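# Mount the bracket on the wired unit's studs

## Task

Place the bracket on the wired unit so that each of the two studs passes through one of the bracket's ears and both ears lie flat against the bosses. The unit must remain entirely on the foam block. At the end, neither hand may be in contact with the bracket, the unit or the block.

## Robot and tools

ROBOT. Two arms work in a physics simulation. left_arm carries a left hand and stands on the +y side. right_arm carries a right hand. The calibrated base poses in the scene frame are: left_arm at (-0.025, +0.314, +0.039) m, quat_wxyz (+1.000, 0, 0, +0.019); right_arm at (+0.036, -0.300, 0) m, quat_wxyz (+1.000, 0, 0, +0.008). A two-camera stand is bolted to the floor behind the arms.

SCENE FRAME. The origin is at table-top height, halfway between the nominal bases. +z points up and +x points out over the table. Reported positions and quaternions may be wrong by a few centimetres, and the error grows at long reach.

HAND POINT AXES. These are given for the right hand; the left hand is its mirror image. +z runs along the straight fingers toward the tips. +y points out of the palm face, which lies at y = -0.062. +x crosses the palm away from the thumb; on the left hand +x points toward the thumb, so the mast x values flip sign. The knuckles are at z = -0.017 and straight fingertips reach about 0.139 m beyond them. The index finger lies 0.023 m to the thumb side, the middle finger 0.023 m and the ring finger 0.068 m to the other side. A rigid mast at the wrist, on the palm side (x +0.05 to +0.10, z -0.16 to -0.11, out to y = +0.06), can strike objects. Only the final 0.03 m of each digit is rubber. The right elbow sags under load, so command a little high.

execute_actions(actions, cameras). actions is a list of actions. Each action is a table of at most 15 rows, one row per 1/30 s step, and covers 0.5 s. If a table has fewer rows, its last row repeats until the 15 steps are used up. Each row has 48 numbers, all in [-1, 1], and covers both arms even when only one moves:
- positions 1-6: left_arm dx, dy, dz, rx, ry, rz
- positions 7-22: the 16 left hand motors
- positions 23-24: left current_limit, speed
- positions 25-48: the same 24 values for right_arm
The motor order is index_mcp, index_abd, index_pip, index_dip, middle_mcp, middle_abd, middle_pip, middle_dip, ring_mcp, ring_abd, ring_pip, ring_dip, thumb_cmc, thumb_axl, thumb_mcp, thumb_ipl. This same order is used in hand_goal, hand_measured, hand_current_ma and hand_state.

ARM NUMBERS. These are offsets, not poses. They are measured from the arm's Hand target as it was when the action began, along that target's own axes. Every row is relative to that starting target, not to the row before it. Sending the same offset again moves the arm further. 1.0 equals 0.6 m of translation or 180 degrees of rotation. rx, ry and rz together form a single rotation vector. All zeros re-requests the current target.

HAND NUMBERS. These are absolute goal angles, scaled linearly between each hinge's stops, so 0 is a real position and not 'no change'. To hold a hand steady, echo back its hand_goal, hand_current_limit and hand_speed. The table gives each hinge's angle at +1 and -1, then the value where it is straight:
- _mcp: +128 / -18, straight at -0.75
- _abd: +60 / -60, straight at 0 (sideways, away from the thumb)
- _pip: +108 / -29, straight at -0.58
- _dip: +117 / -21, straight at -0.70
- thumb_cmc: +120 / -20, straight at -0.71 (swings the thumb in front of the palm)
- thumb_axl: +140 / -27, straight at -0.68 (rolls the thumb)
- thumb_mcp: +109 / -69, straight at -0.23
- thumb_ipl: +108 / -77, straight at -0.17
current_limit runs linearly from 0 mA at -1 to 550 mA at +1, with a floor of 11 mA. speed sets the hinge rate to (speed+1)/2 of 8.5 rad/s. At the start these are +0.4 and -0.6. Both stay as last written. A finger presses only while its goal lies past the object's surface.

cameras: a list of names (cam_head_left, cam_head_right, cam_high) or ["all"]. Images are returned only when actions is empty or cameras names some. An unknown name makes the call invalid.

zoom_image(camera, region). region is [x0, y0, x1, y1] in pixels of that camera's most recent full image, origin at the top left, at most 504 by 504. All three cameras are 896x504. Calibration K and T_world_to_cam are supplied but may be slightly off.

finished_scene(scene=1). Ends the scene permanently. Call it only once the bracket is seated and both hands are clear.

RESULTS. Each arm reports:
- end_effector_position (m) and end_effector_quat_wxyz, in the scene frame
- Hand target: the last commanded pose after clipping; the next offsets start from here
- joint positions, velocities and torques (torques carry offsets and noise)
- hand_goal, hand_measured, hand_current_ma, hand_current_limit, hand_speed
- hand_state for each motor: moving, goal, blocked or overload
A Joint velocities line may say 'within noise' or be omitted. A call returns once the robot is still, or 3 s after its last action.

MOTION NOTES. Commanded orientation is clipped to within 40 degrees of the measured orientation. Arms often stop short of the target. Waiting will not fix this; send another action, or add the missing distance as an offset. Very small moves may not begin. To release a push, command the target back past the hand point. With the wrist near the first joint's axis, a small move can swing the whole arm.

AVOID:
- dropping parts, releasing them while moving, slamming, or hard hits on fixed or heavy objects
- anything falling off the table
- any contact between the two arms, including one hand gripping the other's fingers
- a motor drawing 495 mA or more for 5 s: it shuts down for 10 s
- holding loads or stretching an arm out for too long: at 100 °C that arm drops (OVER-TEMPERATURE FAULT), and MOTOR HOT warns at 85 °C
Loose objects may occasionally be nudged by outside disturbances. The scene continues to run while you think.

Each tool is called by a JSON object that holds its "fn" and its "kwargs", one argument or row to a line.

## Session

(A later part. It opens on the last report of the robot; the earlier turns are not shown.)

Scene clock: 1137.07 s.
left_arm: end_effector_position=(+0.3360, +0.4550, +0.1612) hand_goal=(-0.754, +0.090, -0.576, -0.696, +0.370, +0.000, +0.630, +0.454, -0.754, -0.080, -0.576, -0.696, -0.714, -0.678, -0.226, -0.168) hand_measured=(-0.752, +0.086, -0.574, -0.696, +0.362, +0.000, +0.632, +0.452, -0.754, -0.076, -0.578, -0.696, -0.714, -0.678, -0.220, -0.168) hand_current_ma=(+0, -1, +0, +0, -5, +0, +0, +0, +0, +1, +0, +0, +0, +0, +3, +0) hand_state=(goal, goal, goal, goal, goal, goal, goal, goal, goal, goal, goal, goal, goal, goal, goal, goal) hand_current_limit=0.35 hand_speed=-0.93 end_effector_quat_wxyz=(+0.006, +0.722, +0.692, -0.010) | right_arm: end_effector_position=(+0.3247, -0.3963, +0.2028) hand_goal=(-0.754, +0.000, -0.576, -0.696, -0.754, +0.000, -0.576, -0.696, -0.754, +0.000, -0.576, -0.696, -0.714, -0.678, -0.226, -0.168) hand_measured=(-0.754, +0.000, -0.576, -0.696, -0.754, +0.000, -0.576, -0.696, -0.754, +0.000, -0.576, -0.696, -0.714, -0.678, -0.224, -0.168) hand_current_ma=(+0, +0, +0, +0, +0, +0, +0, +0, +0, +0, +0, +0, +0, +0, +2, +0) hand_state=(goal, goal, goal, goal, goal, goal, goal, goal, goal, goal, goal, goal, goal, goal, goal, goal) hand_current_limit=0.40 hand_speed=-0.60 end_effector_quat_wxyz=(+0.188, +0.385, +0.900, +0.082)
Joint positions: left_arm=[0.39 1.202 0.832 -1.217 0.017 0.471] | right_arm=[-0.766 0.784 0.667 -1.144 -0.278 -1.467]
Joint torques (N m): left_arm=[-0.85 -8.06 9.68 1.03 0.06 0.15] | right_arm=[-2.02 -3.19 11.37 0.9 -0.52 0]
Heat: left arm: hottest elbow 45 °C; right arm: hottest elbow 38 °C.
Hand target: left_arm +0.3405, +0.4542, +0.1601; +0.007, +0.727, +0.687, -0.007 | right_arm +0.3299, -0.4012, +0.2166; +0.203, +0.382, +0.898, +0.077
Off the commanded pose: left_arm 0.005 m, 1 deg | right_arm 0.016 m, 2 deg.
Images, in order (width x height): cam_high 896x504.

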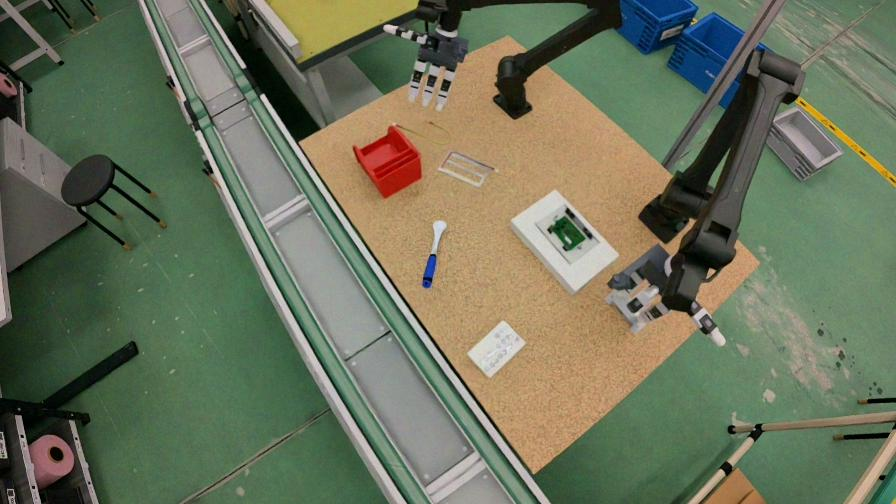

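{"fn": "execute_actions", "kwargs": {
  "actions": [
    [[0,0,0,0,0,0,-0.754,-0.21,-0.576,-0.696,0.37,0,0.63,0.454,-0.754,0.2,-0.576,-0.696,-0.714,-0.678,-0.226,-0.168,0.35,-0.85,0,0,0,0,0,0,-0.754,0,-0.576,-0.696,-0.754,0,-0.576,-0.696,-0.754,0,-0.576,-0.696,-0.714,-0.678,-0.226,-0.168,0.4,-0.6]],
    [[0,-0.010,0,0,0,0,-0.754,-0.21,-0.576,-0.696,0.37,0,0.63,0.454,-0.754,0.2,-0.576,-0.696,-0.714,-0.678,-0.226,-0.168,0.35,-0.85,0,0,0,0,0,0,-0.754,0,-0.576,-0.696,-0.754,0,-0.576,-0.696,-0.754,0,-0.576,-0.696,-0.714,-0.678,-0.226,-0.168,0.4,-0.6]],
    [[0,0,0.012,0,0,0,-0.754,-0.21,-0.576,-0.696,0.37,0,0.63,0.454,-0.754,0.2,-0.576,-0.696,-0.714,-0.678,-0.226,-0.168,0.35,-0.85,0,0,0,0,0,0,-0.754,0,-0.576,-0.696,-0.754,0,-0.576,-0.696,-0.754,0,-0.576,-0.696,-0.714,-0.678,-0.226,-0.168,0.4,-0.6]]
  ],
  "cameras": ["cam_high"]
}}

{"fn": "zoom_image", "kwargs": {
  "camera": "cam_high",
  "region": [600, 270, 660, 340]
}}

Scene clock: 1160.10 s.
left_arm: end_effector_position=(+0.3368, +0.4551, +0.1585) hand_goal=(-0.754, -0.210, -0.576, -0.696, +0.370, +0.000, +0.630, +0.454, -0.754, +0.200, -0.576, -0.696, -0.714, -0.678, -0.226, -0.168) hand_measured=(-0.752, -0.206, -0.574, -0.696, +0.362, +0.000, +0.632, +0.452, -0.754, +0.196, -0.578, -0.696, -0.714, -0.678, -0.220, -0.168) hand_current_ma=(+0, +1, +0, +0, -5, +0, +0, +0, +0, -1, +0, +0, +0, +0, +3, +0) hand_state=(goal, goal, goal, goal, goal, goal, goal, goal, goal, goal, goal, goal, goal, goal, goal, goal) hand_current_limit=0.35 hand_speed=-0.85 end_effector_quat_wxyz=(+0.007, +0.723, +0.691, -0.006) | right_arm: end_effector_position=(+0.3247, -0.3963, +0.2028) hand_goal=(-0.754, +0.000, -0.576, -0.696, -0.754, +0.000, -0.576, -0.696, -0.754, +0.000, -0.576, -0.696, -0.714, -0.678, -0.226, -0.168) hand_measured=(-0.754, +0.000, -0.576, -0.696, -0.754, +0.000, -0.576, -0.696, -0.754, +0.000, -0.576, -0.696, -0.714, -0.678, -0.224, -0.168) hand_current_ma=(+0, +0, +0, +0, +0, +0, +0, +0, +0, +0, +0, +0, +0, +0, +2, +0) hand_state=(goal, goal, goal, goal, goal, goal, goal, goal, goal, goal, goal, goal, goal, goal, goal, goal) hand_current_limit=0.40 hand_speed=-0.60 end_effector_quat_wxyz=(+0.188, +0.385, +0.900, +0.082)
Joint positions: left_arm=[0.39 1.201 0.822 -1.198 0.017 0.473] | right_arm=[-0.766 0.784 0.667 -1.144 -0.278 -1.467]
Joint torques (N m): left_arm=[-0.15 -8.64 8.16 1.03 0.06 0.21] | right_arm=[-2.08 -3.19 11.37 0.9 -0.52 0]
Heat: left arm: hottest elbow 44 °C; right arm: hottest elbow 38 °C.
Hand target: left_arm +0.3345, +0.4545, +0.1530; +0.007, +0.726, +0.687, -0.006 | right_arm +0.3299, -0.4012, +0.2166; +0.203, +0.382, +0.898, +0.077
Off the commanded pose: left_arm 0.006 m, 1 deg | right_arm 0.016 m, 2 deg.
Images, in order (width x height): cam_high 896x504.

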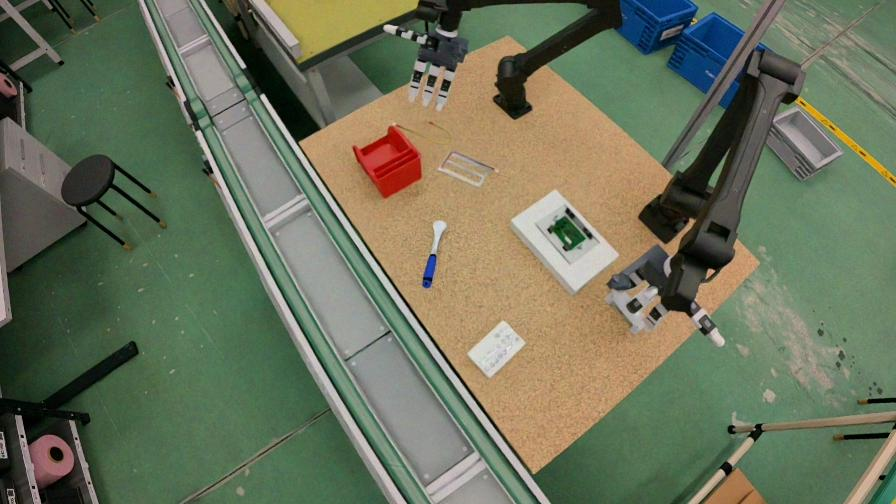

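Scaled by 7.200 from the camera's 896x504 image, which has a finer 1280x720 frame.

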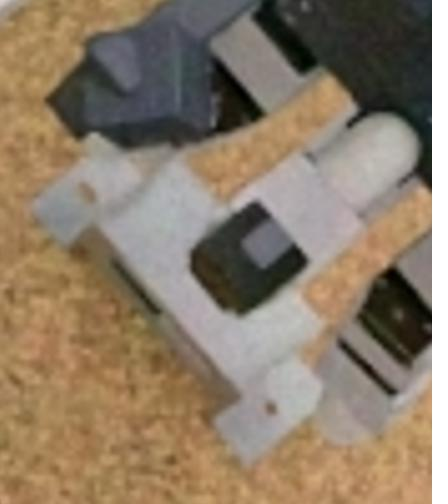

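{"fn": "execute_actions", "kwargs": {
  "actions": [
    [[0,-0.012,0.004,0,0,0,-0.754,-0.21,-0.576,-0.696,0.37,0,0.63,0.454,-0.754,0.2,-0.576,-0.696,-0.714,-0.678,-0.226,-0.168,0.35,-0.85,0,0,0,0,0,0,-0.754,0,-0.576,-0.696,-0.754,0,-0.576,-0.696,-0.754,0,-0.576,-0.696,-0.714,-0.678,-0.226,-0.168,0.4,-0.6]],
    [[0,0,0.004,0,0,0,-0.754,-0.21,-0.576,-0.696,0.37,0,0.63,0.454,-0.754,0.2,-0.576,-0.696,-0.714,-0.678,-0.226,-0.168,0.35,-0.85,0,0,0,0,0,0,-0.754,0,-0.576,-0.696,-0.754,0,-0.576,-0.696,-0.754,0,-0.576,-0.696,-0.714,-0.678,-0.226,-0.168,0.4,-0.6]]
  ]
}}

Scene clock: 1164.90 s.
left_arm: end_effector_position=(+0.3315, +0.4537, +0.1532) hand_goal=(-0.754, -0.210, -0.576, -0.696, +0.370, +0.000, +0.630, +0.454, -0.754, +0.200, -0.576, -0.696, -0.714, -0.678, -0.226, -0.168) hand_measured=(-0.752, -0.206, -0.574, -0.696, +0.362, +0.000, +0.632, +0.452, -0.754, +0.196, -0.578, -0.696, -0.714, -0.678, -0.220, -0.168) hand_current_ma=(+0, +1, +0, +0, -5, +0, +0, +0, +0, -1, +0, +0, +0, +0, +3, +0) hand_state=(goal, goal, goal, goal, goal, goal, goal, goal, goal, goal, goal, goal, goal, goal, goal, goal) hand_current_limit=0.35 hand_speed=-0.85 end_effector_quat_wxyz=(+0.007, +0.725, +0.689, -0.007) | right_arm: end_effector_position=(+0.3247, -0.3963, +0.2028) hand_goal=(-0.754, +0.000, -0.576, -0.696, -0.754, +0.000, -0.576, -0.696, -0.754, +0.000, -0.576, -0.696, -0.714, -0.678, -0.226, -0.168) hand_measured=(-0.754, +0.000, -0.576, -0.696, -0.754, +0.000, -0.576, -0.696, -0.754, +0.000, -0.576, -0.696, -0.714, -0.678, -0.224, -0.168) hand_current_ma=(+0, +0, +0, +0, +0, +0, +0, +0, +0, +0, +0, +0, +0, +0, +2, +0) hand_state=(goal, goal, goal, goal, goal, goal, goal, goal, goal, goal, goal, goal, goal, goal, goal, goal) hand_current_limit=0.40 hand_speed=-0.60 end_effector_quat_wxyz=(+0.188, +0.385, +0.900, +0.082)
Joint positions: left_arm=[0.394 1.194 0.802 -1.187 0.017 0.484] | right_arm=[-0.766 0.784 0.667 -1.144 -0.278 -1.467]
Joint torques (N m): left_arm=[0.38 -8.82 7.87 1.05 0.05 0.22] | right_arm=[-2.08 -3.19 11.38 0.88 -0.52 0]
Heat: left arm: hottest elbow 44 °C; right arm: hottest elbow 38 °C.
Hand target: left_arm +0.3272, +0.4547, +0.1481; +0.007, +0.726, +0.687, -0.007 | right_arm +0.3299, -0.4012, +0.2166; +0.203, +0.382, +0.898, +0.077
Off the commanded pose: left_arm 0.007 m, 0 deg | right_arm 0.016 m, 2 deg.

{"fn": "execute_actions", "kwargs": {
  "actions": [
    [[0,0.001,0.008,0,0,0,-0.754,-0.21,-0.576,-0.696,0.37,0,0.63,0.454,-0.754,0.2,-0.576,-0.696,-0.714,-0.678,-0.226,-0.168,0.35,-0.85,0,0,0,0,0,0,-0.754,0,-0.576,-0.696,-0.754,0,-0.576,-0.696,-0.754,0,-0.576,-0.696,-0.714,-0.678,-0.226,-0.168,0.4,-0.6]],
    [[0,0,0,0,0,0,-0.754,-0.09,-0.576,-0.696,0.37,0,0.63,0.454,-0.754,0.1,-0.576,-0.696,-0.714,-0.678,-0.226,-0.168,0.35,-0.9,0,0,0,0,0,0,-0.754,0,-0.576,-0.696,-0.754,0,-0.576,-0.696,-0.754,0,-0.576,-0.696,-0.714,-0.678,-0.226,-0.168,0.4,-0.6]]
  ],
  "cameras": ["cam_high"]
}}

{"fn": "zoom_image", "kwargs": {
  "camera": "cam_high",
  "region": [600, 270, 660, 340]
}}

Scene clock: 1170.47 s.
left_arm: end_effector_position=(+0.3310, +0.4534, +0.1497) hand_goal=(-0.754, -0.090, -0.576, -0.696, +0.370, +0.000, +0.630, +0.454, -0.754, +0.100, -0.576, -0.696, -0.714, -0.678, -0.226, -0.168) hand_measured=(-0.752, -0.092, -0.574, -0.696, +0.362, +0.000, +0.632, +0.452, -0.754, +0.102, -0.578, -0.696, -0.714, -0.678, -0.220, -0.168) hand_current_ma=(+0, +0, +0, +0, -5, +0, +0, +0, +0, +0, +0, +0, +0, +0, +3, +0) hand_state=(goal, goal, goal, goal, goal, goal, goal, goal, goal, goal, goal, goal, goal, goal, goal, goal) hand_current_limit=0.35 hand_speed=-0.90 end_effector_quat_wxyz=(+0.007, +0.725, +0.689, -0.005) | right_arm: end_effector_position=(+0.3247, -0.3963, +0.2028) hand_goal=(-0.754, +0.000, -0.576, -0.696, -0.754, +0.000, -0.576, -0.696, -0.754, +0.000, -0.576, -0.696, -0.714, -0.678, -0.226, -0.168) hand_measured=(-0.754, +0.000, -0.576, -0.696, -0.754, +0.000, -0.576, -0.696, -0.754, +0.000, -0.576, -0.696, -0.714, -0.678, -0.224, -0.168) hand_current_ma=(+0, +0, +0, +0, +0, +0, +0, +0, +0, +0, +0, +0, +0, +0, +2, +0) hand_state=(goal, goal, goal, goal, goal, goal, goal, goal, goal, goal, goal, goal, goal, goal, goal, goal) hand_current_limit=0.40 hand_speed=-0.60 end_effector_quat_wxyz=(+0.188, +0.385, +0.900, +0.082)
Joint positions: left_arm=[0.394 1.194 0.79 -1.172 0.017 0.484] | right_arm=[-0.766 0.784 0.667 -1.144 -0.278 -1.467]
Joint torques (N m): left_arm=[0.15 -8.23 8.17 1.07 0.05 0.2] | right_arm=[-2.02 -3.19 11.4 0.9 -0.52 0]
Heat: left arm: hottest elbow 43 °C; right arm: hottest elbow 38 °C.
Hand target: left_arm +0.3279, +0.4546, +0.1434; +0.007, +0.726, +0.687, -0.006 | right_arm +0.3299, -0.4012, +0.2166; +0.203, +0.382, +0.898, +0.077
Off the commanded pose: left_arm 0.007 m, 0 deg | right_arm 0.016 m, 2 deg.
Images, in order (width x height): cam_high 896x504.

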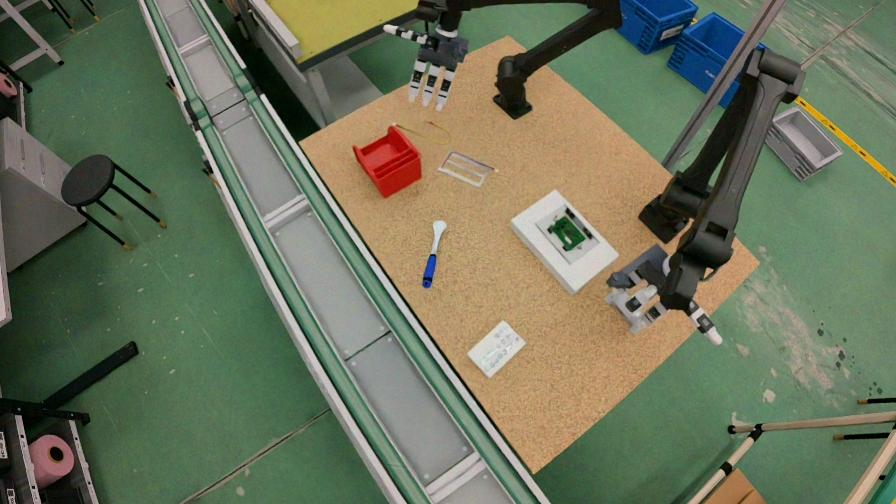

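Scaled by 7.200 from the camera's 896x504 image, which has a finer 1280x720 frame.

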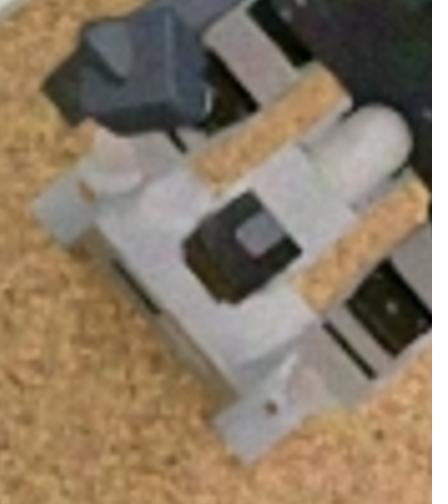

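{"fn": "execute_actions", "kwargs": {
  "actions": [
    [[0,0,0,0,0,0,-0.754,0.09,-0.576,-0.696,0.37,0,0.63,0.454,-0.754,-0.08,-0.576,-0.696,-0.714,-0.678,-0.226,-0.168,0.35,-0.9,0,0,0,0,0,0,-0.754,0,-0.576,-0.696,-0.754,0,-0.576,-0.696,-0.754,0,-0.576,-0.696,-0.714,-0.678,-0.226,-0.168,0.4,-0.6]]
  ],
  "cameras": ["cam_high"]
}}

{"fn": "zoom_image", "kwargs": {
  "camera": "cam_high",
  "region": [600, 270, 660, 340]
}}

Scene clock: 1174.37 s.
left_arm: end_effector_position=(+0.3311, +0.4535, +0.1497) hand_goal=(-0.754, +0.090, -0.576, -0.696, +0.370, +0.000, +0.630, +0.454, -0.754, -0.080, -0.576, -0.696, -0.714, -0.678, -0.226, -0.168) hand_measured=(-0.752, -0.048, -0.574, -0.696, +0.362, +0.000, +0.632, +0.452, -0.754, +0.050, -0.578, -0.696, -0.714, -0.678, -0.220, -0.168) hand_current_ma=(+0, -305, +0, +0, -5, +0, +0, +0, +0, +278, +0, +0, +0, +0, +3, +0) hand_state=(goal, blocked, goal, goal, goal, goal, goal, goal, goal, blocked, goal, goal, goal, goal, goal, goal) hand_current_limit=0.35 hand_speed=-0.90 end_effector_quat_wxyz=(+0.008, +0.725, +0.689, -0.004) | right_arm: end_effector_position=(+0.3247, -0.3963, +0.2028) hand_goal=(-0.754, +0.000, -0.576, -0.696, -0.754, +0.000, -0.576, -0.696, -0.754, +0.000, -0.576, -0.696, -0.714, -0.678, -0.226, -0.168) hand_measured=(-0.754, +0.000, -0.576, -0.696, -0.754, +0.000, -0.576, -0.696, -0.754, +0.000, -0.576, -0.696, -0.714, -0.678, -0.224, -0.168) hand_current_ma=(+0, +0, +0, +0, +0, +0, +0, +0, +0, +0, +0, +0, +0, +0, +2, +0) hand_state=(goal, goal, goal, goal, goal, goal, goal, goal, goal, goal, goal, goal, goal, goal, goal, goal) hand_current_limit=0.40 hand_speed=-0.60 end_effector_quat_wxyz=(+0.188, +0.385, +0.900, +0.082)
Joint positions: left_arm=[0.394 1.194 0.79 -1.171 0.017 0.484] | right_arm=[-0.766 0.784 0.667 -1.144 -0.278 -1.467]
Joint torques (N m): left_arm=[0.21 -8.29 8.17 1.09 0.05 0.18] | right_arm=[-2.08 -3.19 11.37 0.87 -0.52 0.01]
Heat: left arm: hottest elbow 43 °C; right arm: hottest elbow 38 °C.
Hand target: left_arm +0.3280, +0.4546, +0.1434; +0.007, +0.726, +0.687, -0.006 | right_arm +0.3299, -0.4012, +0.2166; +0.203, +0.382, +0.898, +0.077
Off the commanded pose: left_arm 0.007 m, 0 deg | right_arm 0.016 m, 2 deg.
Images, in order (width x height): cam_high 896x504.

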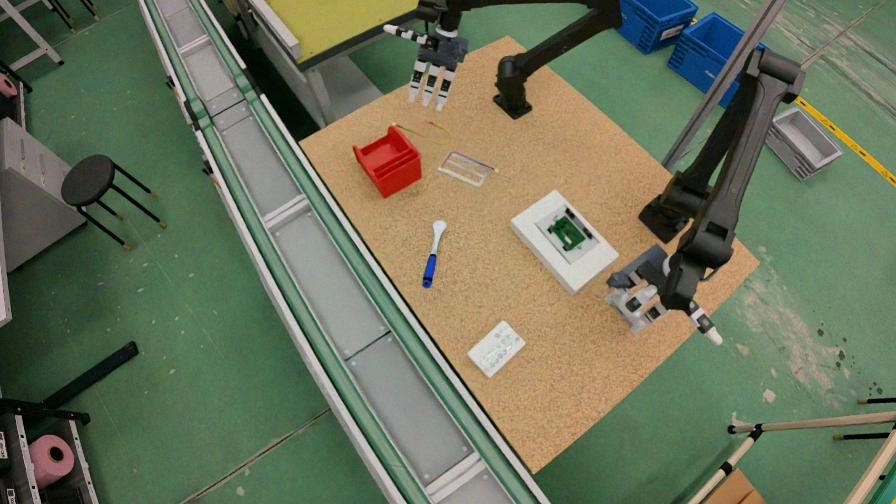

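Scaled by 7.200 from the camera's 896x504 image, which has a finer 1280x720 frame.

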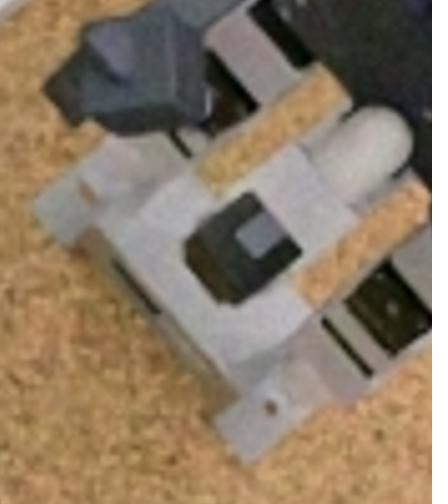

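{"fn": "execute_actions", "kwargs": {
  "actions": [
    [[0,0,-0.04,0,0,0,-0.754,0.09,-0.576,-0.696,0.37,0,0.63,0.454,-0.754,-0.08,-0.576,-0.696,-0.714,-0.678,-0.226,-0.168,0.4,-0.9,0,0,0,0,0,0,-0.754,0,-0.576,-0.696,-0.754,0,-0.576,-0.696,-0.754,0,-0.576,-0.696,-0.714,-0.678,-0.226,-0.168,0.4,-0.6]],
    [[0,0,-0.03,0,0,0,-0.754,0.09,-0.576,-0.696,0.37,0,0.63,0.454,-0.754,-0.08,-0.576,-0.696,-0.714,-0.678,-0.226,-0.168,0.4,-0.9,0,0,0,0,0,0,-0.754,0,-0.576,-0.696,-0.754,0,-0.576,-0.696,-0.754,0,-0.576,-0.696,-0.714,-0.678,-0.226,-0.168,0.4,-0.6]],
    [[0,0,-0.02,0,0,0,-0.754,0.09,-0.576,-0.696,0.37,0,0.63,0.454,-0.754,-0.08,-0.576,-0.696,-0.714,-0.678,-0.226,-0.168,0.4,-0.9,0,0,0,0,0,0,-0.754,0,-0.576,-0.696,-0.754,0,-0.576,-0.696,-0.754,0,-0.576,-0.696,-0.714,-0.678,-0.226,-0.168,0.4,-0.6]]
  ],
  "cameras": ["cam_high"]
}}

{"fn": "zoom_image", "kwargs": {
  "camera": "cam_high",
  "region": [600, 250, 670, 330]
}}

Scene clock: 1181.53 s.
left_arm: end_effector_position=(+0.3154, +0.4470, +0.1751) hand_goal=(-0.754, +0.090, -0.576, -0.696, +0.370, +0.000, +0.630, +0.454, -0.754, -0.080, -0.576, -0.696, -0.714, -0.678, -0.226, -0.168) hand_measured=(-0.752, +0.086, -0.576, -0.696, +0.362, +0.000, +0.632, +0.452, -0.752, -0.076, -0.576, -0.696, -0.714, -0.678, -0.220, -0.168) hand_current_ma=(+0, -1, +0, +0, -5, +0, +0, +0, +0, +1, +0, +0, +0, +0, +3, +0) hand_state=(goal, goal, goal, goal, goal, goal, goal, goal, goal, goal, goal, goal, goal, goal, goal, goal) hand_current_limit=0.40 hand_speed=-0.90 end_effector_quat_wxyz=(+0.000, +0.725, +0.689, -0.025) | right_arm: end_effector_position=(+0.3247, -0.3963, +0.2028) hand_goal=(-0.754, +0.000, -0.576, -0.696, -0.754, +0.000, -0.576, -0.696, -0.754, +0.000, -0.576, -0.696, -0.714, -0.678, -0.226, -0.168) hand_measured=(-0.754, +0.000, -0.576, -0.696, -0.754, +0.000, -0.576, -0.696, -0.754, +0.000, -0.576, -0.696, -0.714, -0.678, -0.224, -0.168) hand_current_ma=(+0, +0, +0, +0, +0, +0, +0, +0, +0, +0, +0, +0, +0, +0, +2, +0) hand_state=(goal, goal, goal, goal, goal, goal, goal, goal, goal, goal, goal, goal, goal, goal, goal, goal) hand_current_limit=0.40 hand_speed=-0.60 end_effector_quat_wxyz=(+0.188, +0.385, +0.900, +0.082)
Joint positions: left_arm=[0.396 1.145 0.834 -1.308 0.016 0.486] | right_arm=[-0.766 0.784 0.667 -1.144 -0.278 -1.467]
Joint torques (N m): left_arm=[0.44 -8.23 14.13 0.09 0.09 0.22] | right_arm=[-2.08 -3.19 11.38 0.9 -0.52 0.01]
Heat: left arm: hottest elbow 42 °C; right arm: hottest elbow 38 °C.
Hand target: left_arm +0.3279, +0.4557, +0.1973; +0.007, +0.727, +0.687, -0.007 | right_arm +0.3299, -0.4012, +0.2166; +0.203, +0.382, +0.898, +0.077
Off the commanded pose: left_arm 0.027 m, 2 deg | right_arm 0.016 m, 2 deg.
Images, in order (width x height): cam_high 896x504.

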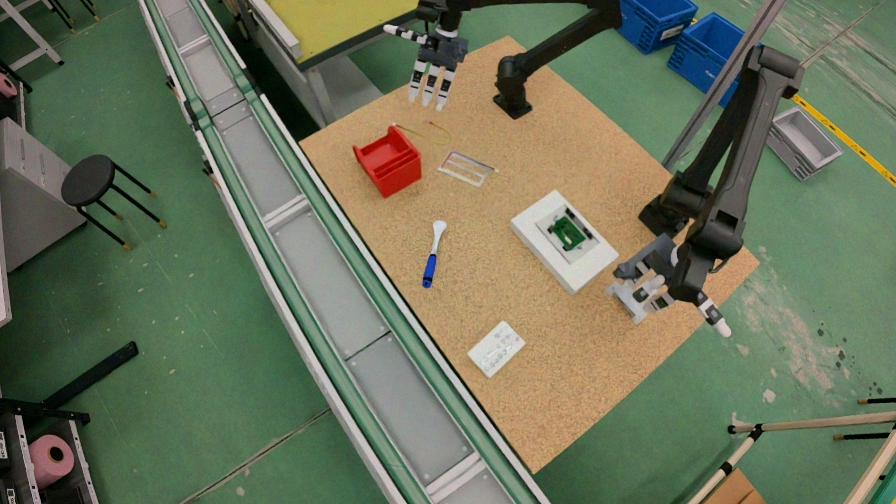

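Scaled by 6.300 from the camera's 896x504 image, which has a finer 1280x720 frame.

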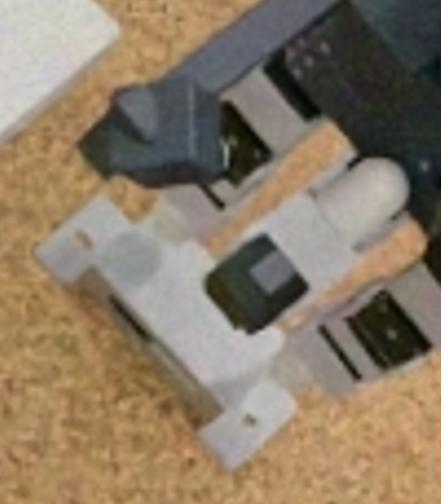

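{"fn": "execute_actions", "kwargs": {
  "actions": [],
  "cameras": ["all"]
}}

{"fn": "zoom_image", "kwargs": {
  "camera": "cam_high",
  "region": [605, 275, 650, 325]
}}

{"fn": "zoom_image", "kwargs": {
  "camera": "cam_head_left",
  "region": [250, 300, 350, 380]
}}

{"fn": "zoom_image", "kwargs": {
  "camera": "cam_head_right",
  "region": [250, 300, 350, 380]
}}

Scene clock: 1191.27 s.
left_arm: end_effector_position=(+0.3154, +0.4470, +0.1751) hand_goal=(-0.754, +0.090, -0.576, -0.696, +0.370, +0.000, +0.630, +0.454, -0.754, -0.080, -0.576, -0.696, -0.714, -0.678, -0.226, -0.168) hand_measured=(-0.752, +0.086, -0.576, -0.696, +0.362, +0.000, +0.632, +0.452, -0.752, -0.076, -0.576, -0.696, -0.714, -0.678, -0.220, -0.168) hand_current_ma=(+0, -1, +0, +0, -5, +0, +0, +0, +0, +1, +0, +0, +0, +0, +3, +0) hand_state=(goal, goal, goal, goal, goal, goal, goal, goal, goal, goal, goal, goal, goal, goal, goal, goal) hand_current_limit=0.40 hand_speed=-0.90 end_effector_quat_wxyz=(+0.000, +0.725, +0.689, -0.025) | right_arm: end_effector_position=(+0.3247, -0.3963, +0.2028) hand_goal=(-0.754, +0.000, -0.576, -0.696, -0.754, +0.000, -0.576, -0.696, -0.754, +0.000, -0.576, -0.696, -0.714, -0.678, -0.226, -0.168) hand_measured=(-0.754, +0.000, -0.576, -0.696, -0.754, +0.000, -0.576, -0.696, -0.754, +0.000, -0.576, -0.696, -0.714, -0.678, -0.224, -0.168) hand_current_ma=(+0, +0, +0, +0, +0, +0, +0, +0, +0, +0, +0, +0, +0, +0, +2, +0) hand_state=(goal, goal, goal, goal, goal, goal, goal, goal, goal, goal, goal, goal, goal, goal, goal, goal) hand_current_limit=0.40 hand_speed=-0.60 end_effector_quat_wxyz=(+0.188, +0.385, +0.900, +0.082)
Joint positions: left_arm=[0.396 1.145 0.834 -1.308 0.016 0.486] | right_arm=[-0.766 0.784 0.667 -1.144 -0.278 -1.467]
Joint velocities: within noise
Joint torques (N m): left_arm=[0.21 -8.29 14.13 0.06 0.1 0.2] | right_arm=[-2.14 -3.31 11.38 0.9 -0.52 0]
Heat: left arm: hottest elbow 43 °C; right arm: hottest elbow 38 °C.
Hand target: left_arm +0.3279, +0.4557, +0.1973; +0.007, +0.727, +0.687, -0.007 | right_arm +0.3299, -0.4012, +0.2166; +0.203, +0.382, +0.898, +0.077
Off the commanded pose: left_arm 0.027 m, 2 deg | right_arm 0.016 m, 2 deg.

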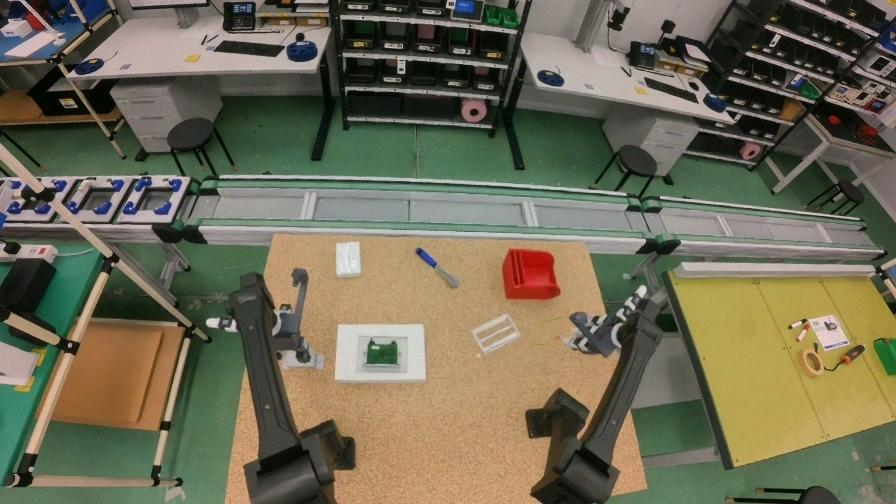

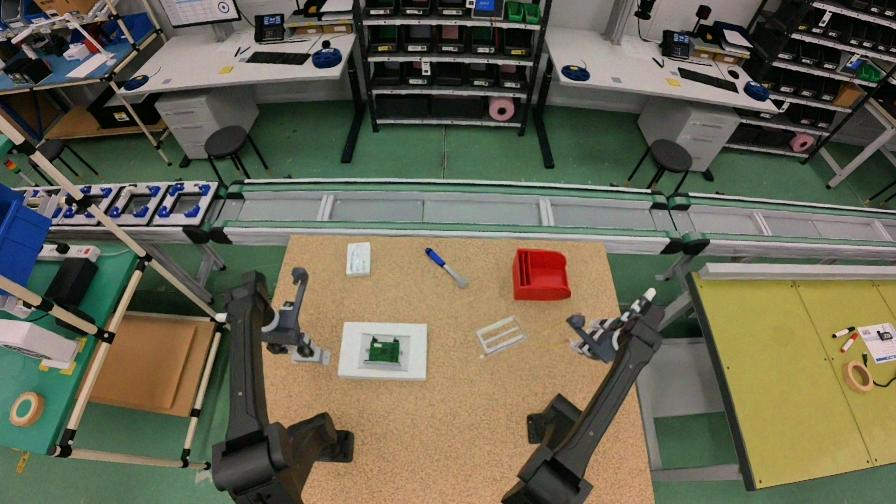

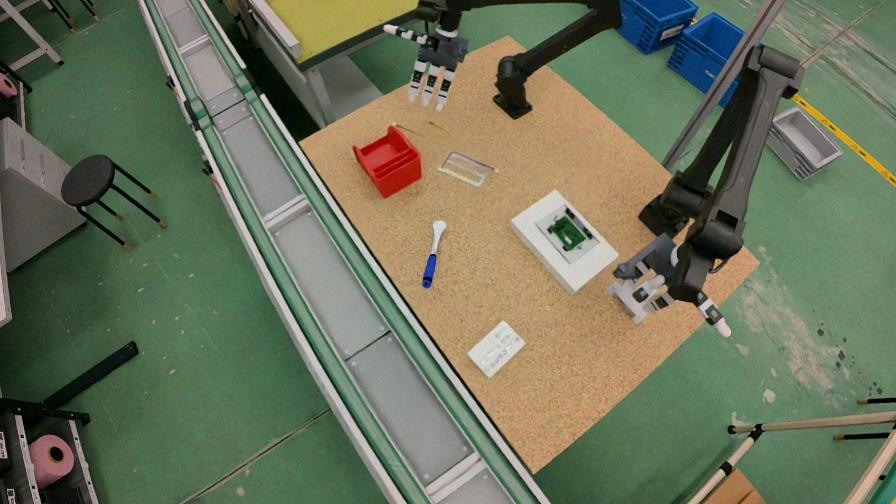

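Scaled by 10.080 from the camera's 896x504 image, which has a finer 1280x720 frame.

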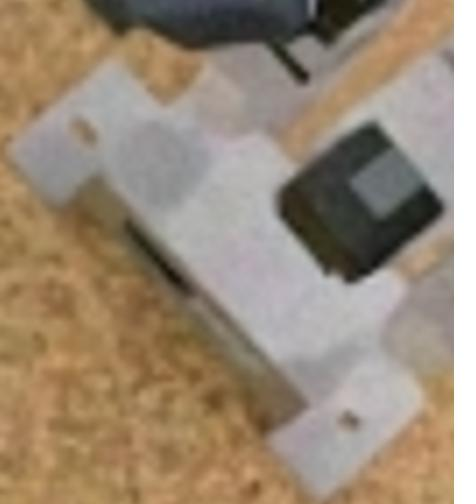

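Scaled by 5.040 from the camera's 896x504 image, which has a finer 1280x720 frame.

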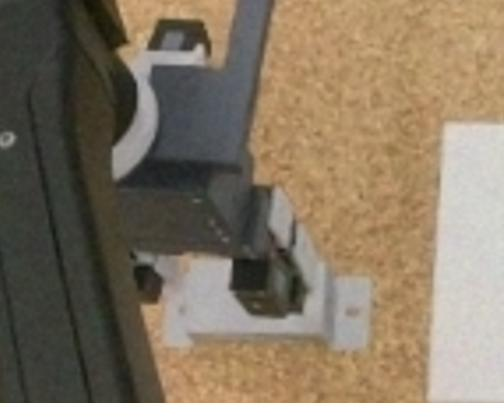

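Scaled by 5.040 from the camera's 896x504 image, which has a finer 1280x720 frame.

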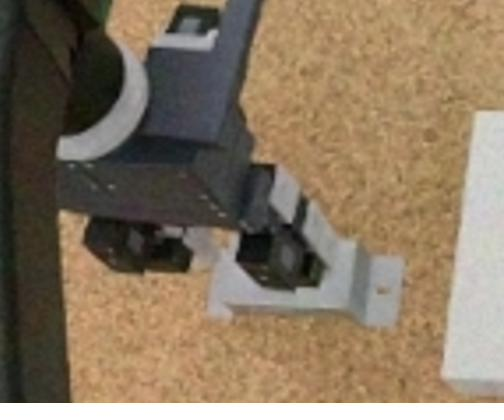

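{"fn": "execute_actions", "kwargs": {
  "actions": [
    [[0,0,-0.012,0,0,0,-0.754,-0.2,-0.576,-0.696,0.37,0,0.63,0.454,-0.754,0.2,-0.576,-0.696,-0.714,-0.678,-0.226,-0.168,0.4,-0.8,0,0,0,0,0,0,-0.754,0,-0.576,-0.696,-0.754,0,-0.576,-0.696,-0.754,0,-0.576,-0.696,-0.714,-0.678,-0.226,-0.168,0.4,-0.6]],
    [[-0.020,-0.032,0.05,0,0,-0.014,-0.754,-0.2,-0.576,-0.696,0.37,0,0.63,0.454,-0.754,0.2,-0.576,-0.696,-0.714,-0.678,-0.226,-0.168,0.4,-0.8,0,0,0,0,0,0,-0.754,0,-0.576,-0.696,-0.754,0,-0.576,-0.696,-0.754,0,-0.576,-0.696,-0.714,-0.678,-0.226,-0.168,0.4,-0.6]]
  ],
  "cameras": ["cam_high"]
}}

{"fn": "zoom_image", "kwargs": {
  "camera": "cam_high",
  "region": [605, 265, 655, 325]
}}

Scene clock: 1220.90 s.
left_arm: end_effector_position=(+0.3076, +0.4466, +0.1783) hand_goal=(-0.754, -0.200, -0.576, -0.696, +0.370, +0.000, +0.630, +0.454, -0.754, +0.200, -0.576, -0.696, -0.714, -0.678, -0.226, -0.168) hand_measured=(-0.752, -0.196, -0.576, -0.696, +0.362, +0.000, +0.632, +0.452, -0.752, +0.196, -0.576, -0.696, -0.714, -0.678, -0.220, -0.168) hand_current_ma=(+0, +1, +0, +0, -5, +0, +0, +0, +0, -1, +0, +0, +0, +0, +3, +0) hand_state=(goal, goal, goal, goal, goal, goal, goal, goal, goal, goal, goal, goal, goal, goal, goal, goal) hand_current_limit=0.40 hand_speed=-0.80 end_effector_quat_wxyz=(+0.006, +0.714, +0.700, -0.008) | right_arm: end_effector_position=(+0.3247, -0.3963, +0.2028) hand_goal=(-0.754, +0.000, -0.576, -0.696, -0.754, +0.000, -0.576, -0.696, -0.754, +0.000, -0.576, -0.696, -0.714, -0.678, -0.226, -0.168) hand_measured=(-0.754, +0.000, -0.576, -0.696, -0.754, +0.000, -0.576, -0.696, -0.754, +0.000, -0.576, -0.696, -0.714, -0.678, -0.224, -0.168) hand_current_ma=(+0, +0, +0, +0, +0, +0, +0, +0, +0, +0, +0, +0, +0, +0, +2, +0) hand_state=(goal, goal, goal, goal, goal, goal, goal, goal, goal, goal, goal, goal, goal, goal, goal, goal) hand_current_limit=0.40 hand_speed=-0.60 end_effector_quat_wxyz=(+0.188, +0.385, +0.900, +0.082)
Joint positions: left_arm=[0.397 1.095 0.799 -1.287 0.016 0.455] | right_arm=[-0.766 0.784 0.667 -1.144 -0.278 -1.467]
Joint torques (N m): left_arm=[-1.49 -7.18 8.75 1.02 0.1 -0.07] | right_arm=[-2.02 -3.25 11.38 0.88 -0.52 0]
Heat: left arm: hottest elbow 45 °C; right arm: hottest elbow 38 °C.
Hand target: left_arm +0.3080, +0.4444, +0.1748; +0.007, +0.711, +0.703, -0.007 | right_arm +0.3299, -0.4012, +0.2166; +0.203, +0.382, +0.898, +0.077
Off the commanded pose: left_arm 0.004 m, 0 deg | right_arm 0.016 m, 2 deg.
Images, in order (width x height): cam_high 896x504.

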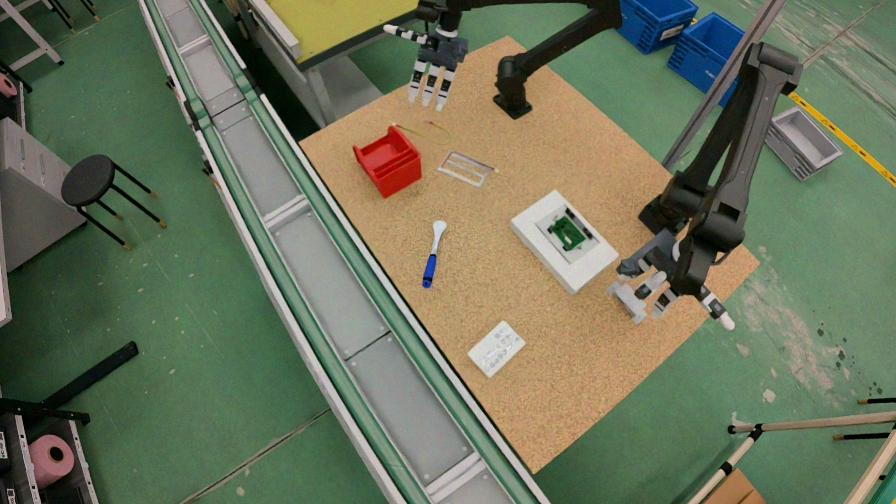

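Scaled by 8.400 from the camera's 896x504 image, which has a finer 1280x720 frame.

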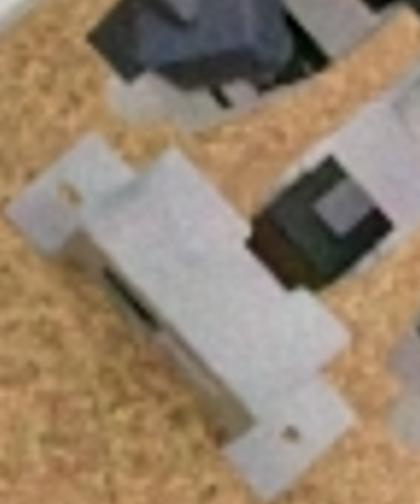

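{"fn": "execute_actions", "kwargs": {
  "actions": [
    [[-0.005,0,0.03,0,0,0,-0.754,-0.2,-0.576,-0.696,0.37,0,0.63,0.454,-0.754,0.2,-0.576,-0.696,-0.714,-0.678,-0.226,-0.168,0.4,-0.8,0,0,0,0,0,0,-0.754,0,-0.576,-0.696,-0.754,0,-0.576,-0.696,-0.754,0,-0.576,-0.696,-0.714,-0.678,-0.226,-0.168,0.4,-0.6]]
  ],
  "cameras": ["cam_high"]
}}

{"fn": "zoom_image", "kwargs": {
  "camera": "cam_high",
  "region": [605, 265, 655, 325]
}}

Scene clock: 1226.10 s.
left_arm: end_effector_position=(+0.3072, +0.4446, +0.1642) hand_goal=(-0.754, -0.200, -0.576, -0.696, +0.370, +0.000, +0.630, +0.454, -0.754, +0.200, -0.576, -0.696, -0.714, -0.678, -0.226, -0.168) hand_measured=(-0.752, -0.196, -0.576, -0.696, +0.362, +0.000, +0.632, +0.452, -0.752, +0.196, -0.576, -0.696, -0.714, -0.678, -0.220, -0.168) hand_current_ma=(+0, +1, +0, +0, -5, +0, +0, +0, +0, -1, +0, +0, +0, +0, +3, +0) hand_state=(goal, goal, goal, goal, goal, goal, goal, goal, goal, goal, goal, goal, goal, goal, goal, goal) hand_current_limit=0.40 hand_speed=-0.80 end_effector_quat_wxyz=(+0.008, +0.712, +0.702, -0.003) | right_arm: end_effector_position=(+0.3247, -0.3963, +0.2028) hand_goal=(-0.754, +0.000, -0.576, -0.696, -0.754, +0.000, -0.576, -0.696, -0.754, +0.000, -0.576, -0.696, -0.714, -0.678, -0.226, -0.168) hand_measured=(-0.754, +0.000, -0.576, -0.696, -0.754, +0.000, -0.576, -0.696, -0.754, +0.000, -0.576, -0.696, -0.714, -0.678, -0.224, -0.168) hand_current_ma=(+0, +0, +0, +0, +0, +0, +0, +0, +0, +0, +0, +0, +0, +0, +2, +0) hand_state=(goal, goal, goal, goal, goal, goal, goal, goal, goal, goal, goal, goal, goal, goal, goal, goal) hand_current_limit=0.40 hand_speed=-0.60 end_effector_quat_wxyz=(+0.188, +0.385, +0.900, +0.082)
Joint positions: left_arm=[0.39 1.097 0.759 -1.233 0.017 0.443] | right_arm=[-0.766 0.784 0.667 -1.144 -0.278 -1.467]
Joint torques (N m): left_arm=[-1.85 -6.18 8.7 1.07 0.08 -0.08] | right_arm=[-2.08 -3.19 11.37 0.87 -0.52 0.01]
Heat: left arm: hottest elbow 45 °C; right arm: hottest elbow 38 °C.
Hand target: left_arm +0.3081, +0.4410, +0.1569; +0.007, +0.711, +0.703, -0.007 | right_arm +0.3299, -0.4012, +0.2166; +0.203, +0.382, +0.898, +0.077
Off the commanded pose: left_arm 0.008 m, 0 deg | right_arm 0.016 m, 2 deg.
Images, in order (width x height): cam_high 896x504.

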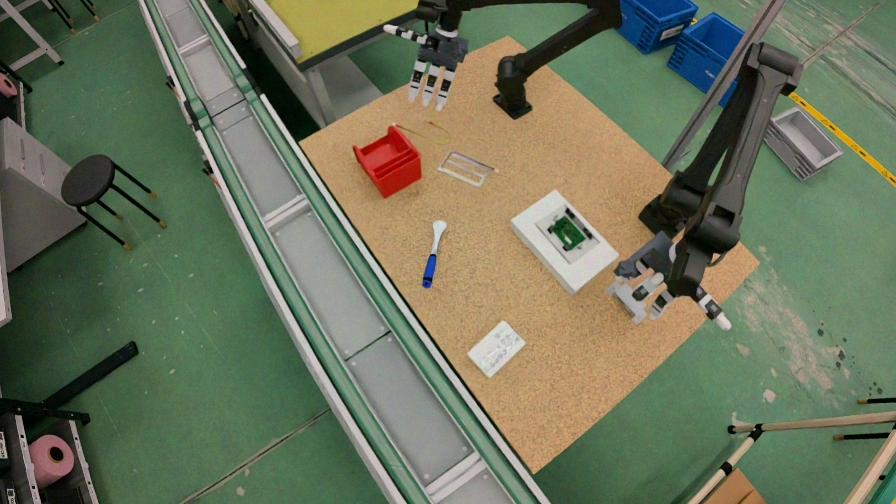

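Scaled by 8.400 from the camera's 896x504 image, which has a finer 1280x720 frame.

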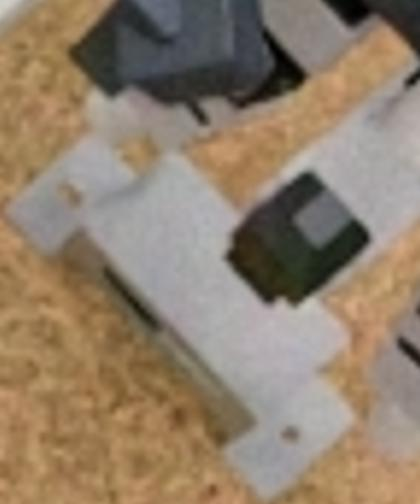

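{"fn": "execute_actions", "kwargs": {
  "actions": [
    [[-0.009,0,0.006,0,0,0,-0.754,-0.2,-0.576,-0.696,0.37,0,0.63,0.454,-0.754,0.2,-0.576,-0.696,-0.714,-0.678,-0.226,-0.168,0.4,-0.8,0,0,0,0,0,0,-0.754,0,-0.576,-0.696,-0.754,0,-0.576,-0.696,-0.754,0,-0.576,-0.696,-0.714,-0.678,-0.226,-0.168,0.4,-0.6]]
  ],
  "cameras": ["cam_high"]
}}

{"fn": "zoom_image", "kwargs": {
  "camera": "cam_high",
  "region": [605, 265, 655, 325]
}}

Scene clock: 1246.10 s.
left_arm: end_effector_position=(+0.3086, +0.4389, +0.1612) hand_goal=(-0.754, -0.200, -0.576, -0.696, +0.370, +0.000, +0.630, +0.454, -0.754, +0.200, -0.576, -0.696, -0.714, -0.678, -0.226, -0.168) hand_measured=(-0.752, -0.196, -0.576, -0.696, +0.362, +0.000, +0.632, +0.452, -0.752, +0.196, -0.576, -0.696, -0.714, -0.678, -0.220, -0.168) hand_current_ma=(+0, +1, +0, +0, -5, +0, +0, +0, +0, -1, +0, +0, +0, +0, +3, +0) hand_state=(goal, goal, goal, goal, goal, goal, goal, goal, goal, goal, goal, goal, goal, goal, goal, goal) hand_current_limit=0.40 hand_speed=-0.80 end_effector_quat_wxyz=(+0.008, +0.713, +0.701, -0.002) | right_arm: end_effector_position=(+0.3247, -0.3963, +0.2028) hand_goal=(-0.754, +0.000, -0.576, -0.696, -0.754, +0.000, -0.576, -0.696, -0.754, +0.000, -0.576, -0.696, -0.714, -0.678, -0.226, -0.168) hand_measured=(-0.754, +0.000, -0.576, -0.696, -0.754, +0.000, -0.576, -0.696, -0.754, +0.000, -0.576, -0.696, -0.714, -0.678, -0.224, -0.168) hand_current_ma=(+0, +0, +0, +0, +0, +0, +0, +0, +0, +0, +0, +0, +0, +0, +2, +0) hand_state=(goal, goal, goal, goal, goal, goal, goal, goal, goal, goal, goal, goal, goal, goal, goal, goal) hand_current_limit=0.40 hand_speed=-0.60 end_effector_quat_wxyz=(+0.188, +0.385, +0.900, +0.082)
Joint positions: left_arm=[0.369 1.097 0.751 -1.224 0.016 0.424] | right_arm=[-0.766 0.784 0.667 -1.144 -0.278 -1.467]
Joint torques (N m): left_arm=[-1.49 -6.18 8.32 1.06 0.09 -0.08] | right_arm=[-2.14 -3.25 11.4 0.87 -0.52 0]
Heat: left arm: hottest elbow 44 °C; right arm: hottest elbow 38 °C.
Hand target: left_arm +0.3080, +0.4355, +0.1533; +0.007, +0.711, +0.703, -0.007 | right_arm +0.3299, -0.4012, +0.2166; +0.203, +0.382, +0.898, +0.077
Off the commanded pose: left_arm 0.008 m, 1 deg | right_arm 0.016 m, 2 deg.
Images, in order (width x height): cam_high 896x504.

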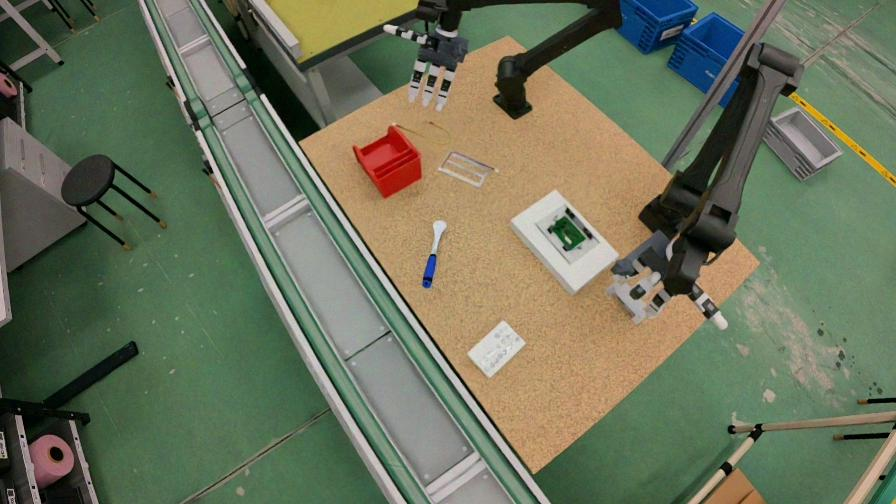

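Scaled by 8.400 from the camera's 896x504 image, which has a finer 1280x720 frame.

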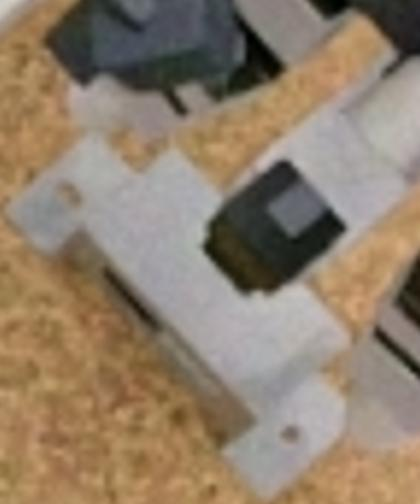

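{"fn": "execute_actions", "kwargs": {
  "actions": [
    [[0,0,0.014,0,0,0,-0.754,-0.2,-0.576,-0.696,0.37,0,0.63,0.454,-0.754,0.2,-0.576,-0.696,-0.714,-0.678,-0.226,-0.168,0.4,-0.8,0,0,0,0,0,0,-0.754,0,-0.576,-0.696,-0.754,0,-0.576,-0.696,-0.754,0,-0.576,-0.696,-0.714,-0.678,-0.226,-0.168,0.4,-0.6]],
    [[0,0,0.01,0,0,0,-0.754,-0.2,-0.576,-0.696,0.37,0,0.63,0.454,-0.754,0.2,-0.576,-0.696,-0.714,-0.678,-0.226,-0.168,0.4,-0.8,0,0,0,0,0,0,-0.754,0,-0.576,-0.696,-0.754,0,-0.576,-0.696,-0.754,0,-0.576,-0.696,-0.714,-0.678,-0.226,-0.168,0.4,-0.6]]
  ],
  "cameras": ["cam_high"]
}}

{"fn": "zoom_image", "kwargs": {
  "camera": "cam_high",
  "region": [605, 265, 655, 325]
}}

Scene clock: 1250.97 s.
left_arm: end_effector_position=(+0.3088, +0.4389, +0.1480) hand_goal=(-0.754, -0.200, -0.576, -0.696, +0.370, +0.000, +0.630, +0.454, -0.754, +0.200, -0.576, -0.696, -0.714, -0.678, -0.226, -0.168) hand_measured=(-0.752, -0.196, -0.576, -0.696, +0.362, +0.000, +0.632, +0.452, -0.754, +0.196, -0.576, -0.696, -0.714, -0.678, -0.220, -0.168) hand_current_ma=(+0, +1, +0, +0, -5, +0, +0, +0, +0, -1, +0, +0, +0, +0, +3, +0) hand_state=(goal, goal, goal, goal, goal, goal, goal, goal, goal, goal, goal, goal, goal, goal, goal, goal) hand_current_limit=0.40 hand_speed=-0.80 end_effector_quat_wxyz=(+0.008, +0.713, +0.701, -0.001) | right_arm: end_effector_position=(+0.3247, -0.3963, +0.2028) hand_goal=(-0.754, +0.000, -0.576, -0.696, -0.754, +0.000, -0.576, -0.696, -0.754, +0.000, -0.576, -0.696, -0.714, -0.678, -0.226, -0.168) hand_measured=(-0.754, +0.000, -0.576, -0.696, -0.754, +0.000, -0.576, -0.696, -0.754, +0.000, -0.576, -0.696, -0.714, -0.678, -0.224, -0.168) hand_current_ma=(+0, +0, +0, +0, +0, +0, +0, +0, +0, +0, +0, +0, +0, +0, +2, +0) hand_state=(goal, goal, goal, goal, goal, goal, goal, goal, goal, goal, goal, goal, goal, goal, goal, goal) hand_current_limit=0.40 hand_speed=-0.60 end_effector_quat_wxyz=(+0.188, +0.385, +0.900, +0.082)
Joint positions: left_arm=[0.368 1.11 0.722 -1.178 0.016 0.423] | right_arm=[-0.766 0.784 0.667 -1.144 -0.278 -1.467]
Joint torques (N m): left_arm=[-1.73 -5.71 8.2 1.05 0.08 -0.1] | right_arm=[-2.08 -3.19 11.38 0.88 -0.52 0]
Heat: left arm: hottest elbow 44 °C; right arm: hottest elbow 38 °C.
Hand target: left_arm +0.3079, +0.4353, +0.1389; +0.007, +0.711, +0.703, -0.007 | right_arm +0.3299, -0.4012, +0.2166; +0.203, +0.382, +0.898, +0.077
Off the commanded pose: left_arm 0.010 m, 1 deg | right_arm 0.016 m, 2 deg.
Images, in order (width x height): cam_high 896x504.

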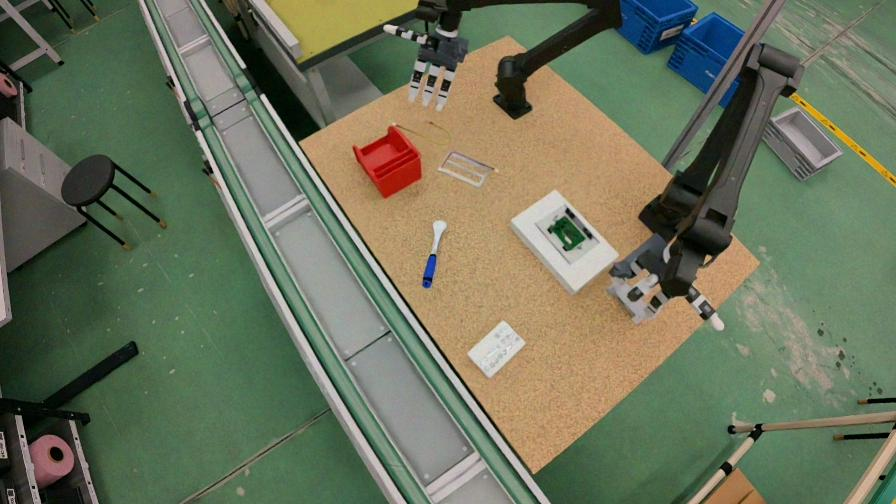

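Scaled by 8.400 from the camera's 896x504 image, which has a finer 1280x720 frame.

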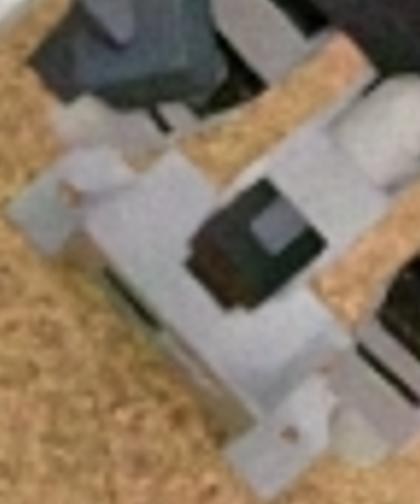

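{"fn": "execute_actions", "kwargs": {
  "actions": [
    [[0,0,0.010,0,0,0,-0.754,-0.2,-0.576,-0.696,0.37,0,0.63,0.454,-0.754,0.2,-0.576,-0.696,-0.714,-0.678,-0.226,-0.168,0.4,-0.8,0,0,0,0,0,0,-0.754,0,-0.576,-0.696,-0.754,0,-0.576,-0.696,-0.754,0,-0.576,-0.696,-0.714,-0.678,-0.226,-0.168,0.4,-0.6]],
    [[0,0.008,-0.04,0,0,0,-0.754,-0.2,-0.576,-0.696,0.37,0,0.63,0.454,-0.754,0.2,-0.576,-0.696,-0.714,-0.678,-0.226,-0.168,0.4,-0.8,0,0,0,0,0,0,-0.754,0,-0.576,-0.696,-0.754,0,-0.576,-0.696,-0.754,0,-0.576,-0.696,-0.714,-0.678,-0.226,-0.168,0.4,-0.6]]
  ]
}}

Scene clock: 1256.20 s.
left_arm: end_effector_position=(+0.2993, +0.4339, +0.1389) hand_goal=(-0.754, -0.200, -0.576, -0.696, +0.370, +0.000, +0.630, +0.454, -0.754, +0.200, -0.576, -0.696, -0.714, -0.678, -0.226, -0.168) hand_measured=(-0.752, -0.196, -0.576, -0.696, +0.362, +0.000, +0.632, +0.452, -0.752, +0.196, -0.576, -0.696, -0.714, -0.678, -0.220, -0.168) hand_current_ma=(+0, +1, +0, +0, -5, +0, +0, +0, +0, -1, +0, +0, +0, +0, +3, +0) hand_state=(goal, goal, goal, goal, goal, goal, goal, goal, goal, goal, goal, goal, goal, goal, goal, goal) hand_current_limit=0.40 hand_speed=-0.80 end_effector_quat_wxyz=(+0.000, +0.712, +0.702, -0.021) | right_arm: end_effector_position=(+0.3247, -0.3963, +0.2028) hand_goal=(-0.754, +0.000, -0.576, -0.696, -0.754, +0.000, -0.576, -0.696, -0.754, +0.000, -0.576, -0.696, -0.714, -0.678, -0.226, -0.168) hand_measured=(-0.754, +0.000, -0.576, -0.696, -0.754, +0.000, -0.576, -0.696, -0.754, +0.000, -0.576, -0.696, -0.714, -0.678, -0.224, -0.168) hand_current_ma=(+0, +0, +0, +0, +0, +0, +0, +0, +0, +0, +0, +0, +0, +0, +2, +0) hand_state=(goal, goal, goal, goal, goal, goal, goal, goal, goal, goal, goal, goal, goal, goal, goal, goal) hand_current_limit=0.40 hand_speed=-0.60 end_effector_quat_wxyz=(+0.188, +0.385, +0.900, +0.082)
Joint positions: left_arm=[0.365 1.118 0.712 -1.204 0.016 0.418] | right_arm=[-0.766 0.784 0.667 -1.144 -0.278 -1.467]
Joint torques (N m): left_arm=[-1.96 -7.59 12.98 0.06 0.11 -0.08] | right_arm=[-2.02 -3.19 11.38 0.9 -0.52 0.01]
Heat: left arm: hottest elbow 43 °C; right arm: hottest elbow 38 °C.
Hand target: left_arm +0.3128, +0.4356, +0.1570; +0.007, +0.711, +0.703, -0.006 | right_arm +0.3299, -0.4012, +0.2166; +0.203, +0.382, +0.898, +0.077
Off the commanded pose: left_arm 0.023 m, 2 deg | right_arm 0.016 m, 2 deg.

{"fn": "execute_actions", "kwargs": {
  "actions": [
    [[0.004,0.014,-0.010,-0.009,0.004,0,-0.754,-0.2,-0.576,-0.696,0.37,0,0.63,0.454,-0.754,0.2,-0.576,-0.696,-0.714,-0.678,-0.226,-0.168,0.4,-0.8,0,0,0,0,0,0,-0.754,0,-0.576,-0.696,-0.754,0,-0.576,-0.696,-0.754,0,-0.576,-0.696,-0.714,-0.678,-0.226,-0.168,0.4,-0.6]]
  ]
}}

Scene clock: 1261.93 s.
left_arm: end_effector_position=(+0.2996, +0.4330, +0.1392) hand_goal=(-0.754, -0.200, -0.576, -0.696, +0.370, +0.000, +0.630, +0.454, -0.754, +0.200, -0.576, -0.696, -0.714, -0.678, -0.226, -0.168) hand_measured=(-0.752, -0.196, -0.576, -0.696, +0.362, +0.000, +0.632, +0.452, -0.752, +0.196, -0.576, -0.696, -0.714, -0.678, -0.220, -0.168) hand_current_ma=(+0, +1, +0, +0, -5, +0, +0, +0, +0, -1, +0, +0, +0, +0, +3, +0) hand_state=(goal, goal, goal, goal, goal, goal, goal, goal, goal, goal, goal, goal, goal, goal, goal, goal) hand_current_limit=0.40 hand_speed=-0.80 end_effector_quat_wxyz=(+0.001, +0.712, +0.702, -0.021) | right_arm: end_effector_position=(+0.3247, -0.3963, +0.2028) hand_goal=(-0.754, +0.000, -0.576, -0.696, -0.754, +0.000, -0.576, -0.696, -0.754, +0.000, -0.576, -0.696, -0.714, -0.678, -0.226, -0.168) hand_measured=(-0.754, +0.000, -0.576, -0.696, -0.754, +0.000, -0.576, -0.696, -0.754, +0.000, -0.576, -0.696, -0.714, -0.678, -0.224, -0.168) hand_current_ma=(+0, +0, +0, +0, +0, +0, +0, +0, +0, +0, +0, +0, +0, +0, +2, +0) hand_state=(goal, goal, goal, goal, goal, goal, goal, goal, goal, goal, goal, goal, goal, goal, goal, goal) hand_current_limit=0.40 hand_speed=-0.60 end_effector_quat_wxyz=(+0.188, +0.385, +0.900, +0.082)
Joint positions: left_arm=[0.361 1.117 0.712 -1.204 0.016 0.413] | right_arm=[-0.766 0.784 0.667 -1.144 -0.278 -1.467]
Joint torques (N m): left_arm=[-1.73 -7.47 13.78 0.77 0.1 -0.07] | right_arm=[-2.08 -3.31 11.38 0.87 -0.52 0]
Heat: left arm: hottest elbow 43 °C; right arm: hottest elbow 38 °C.
Hand target: left_arm +0.3212, +0.4381, +0.1629; +0.013, +0.711, +0.703, +0.008 | right_arm +0.3299, -0.4012, +0.2166; +0.203, +0.382, +0.898, +0.077
Off the commanded pose: left_arm 0.033 m, 4 deg | right_arm 0.016 m, 2 deg.


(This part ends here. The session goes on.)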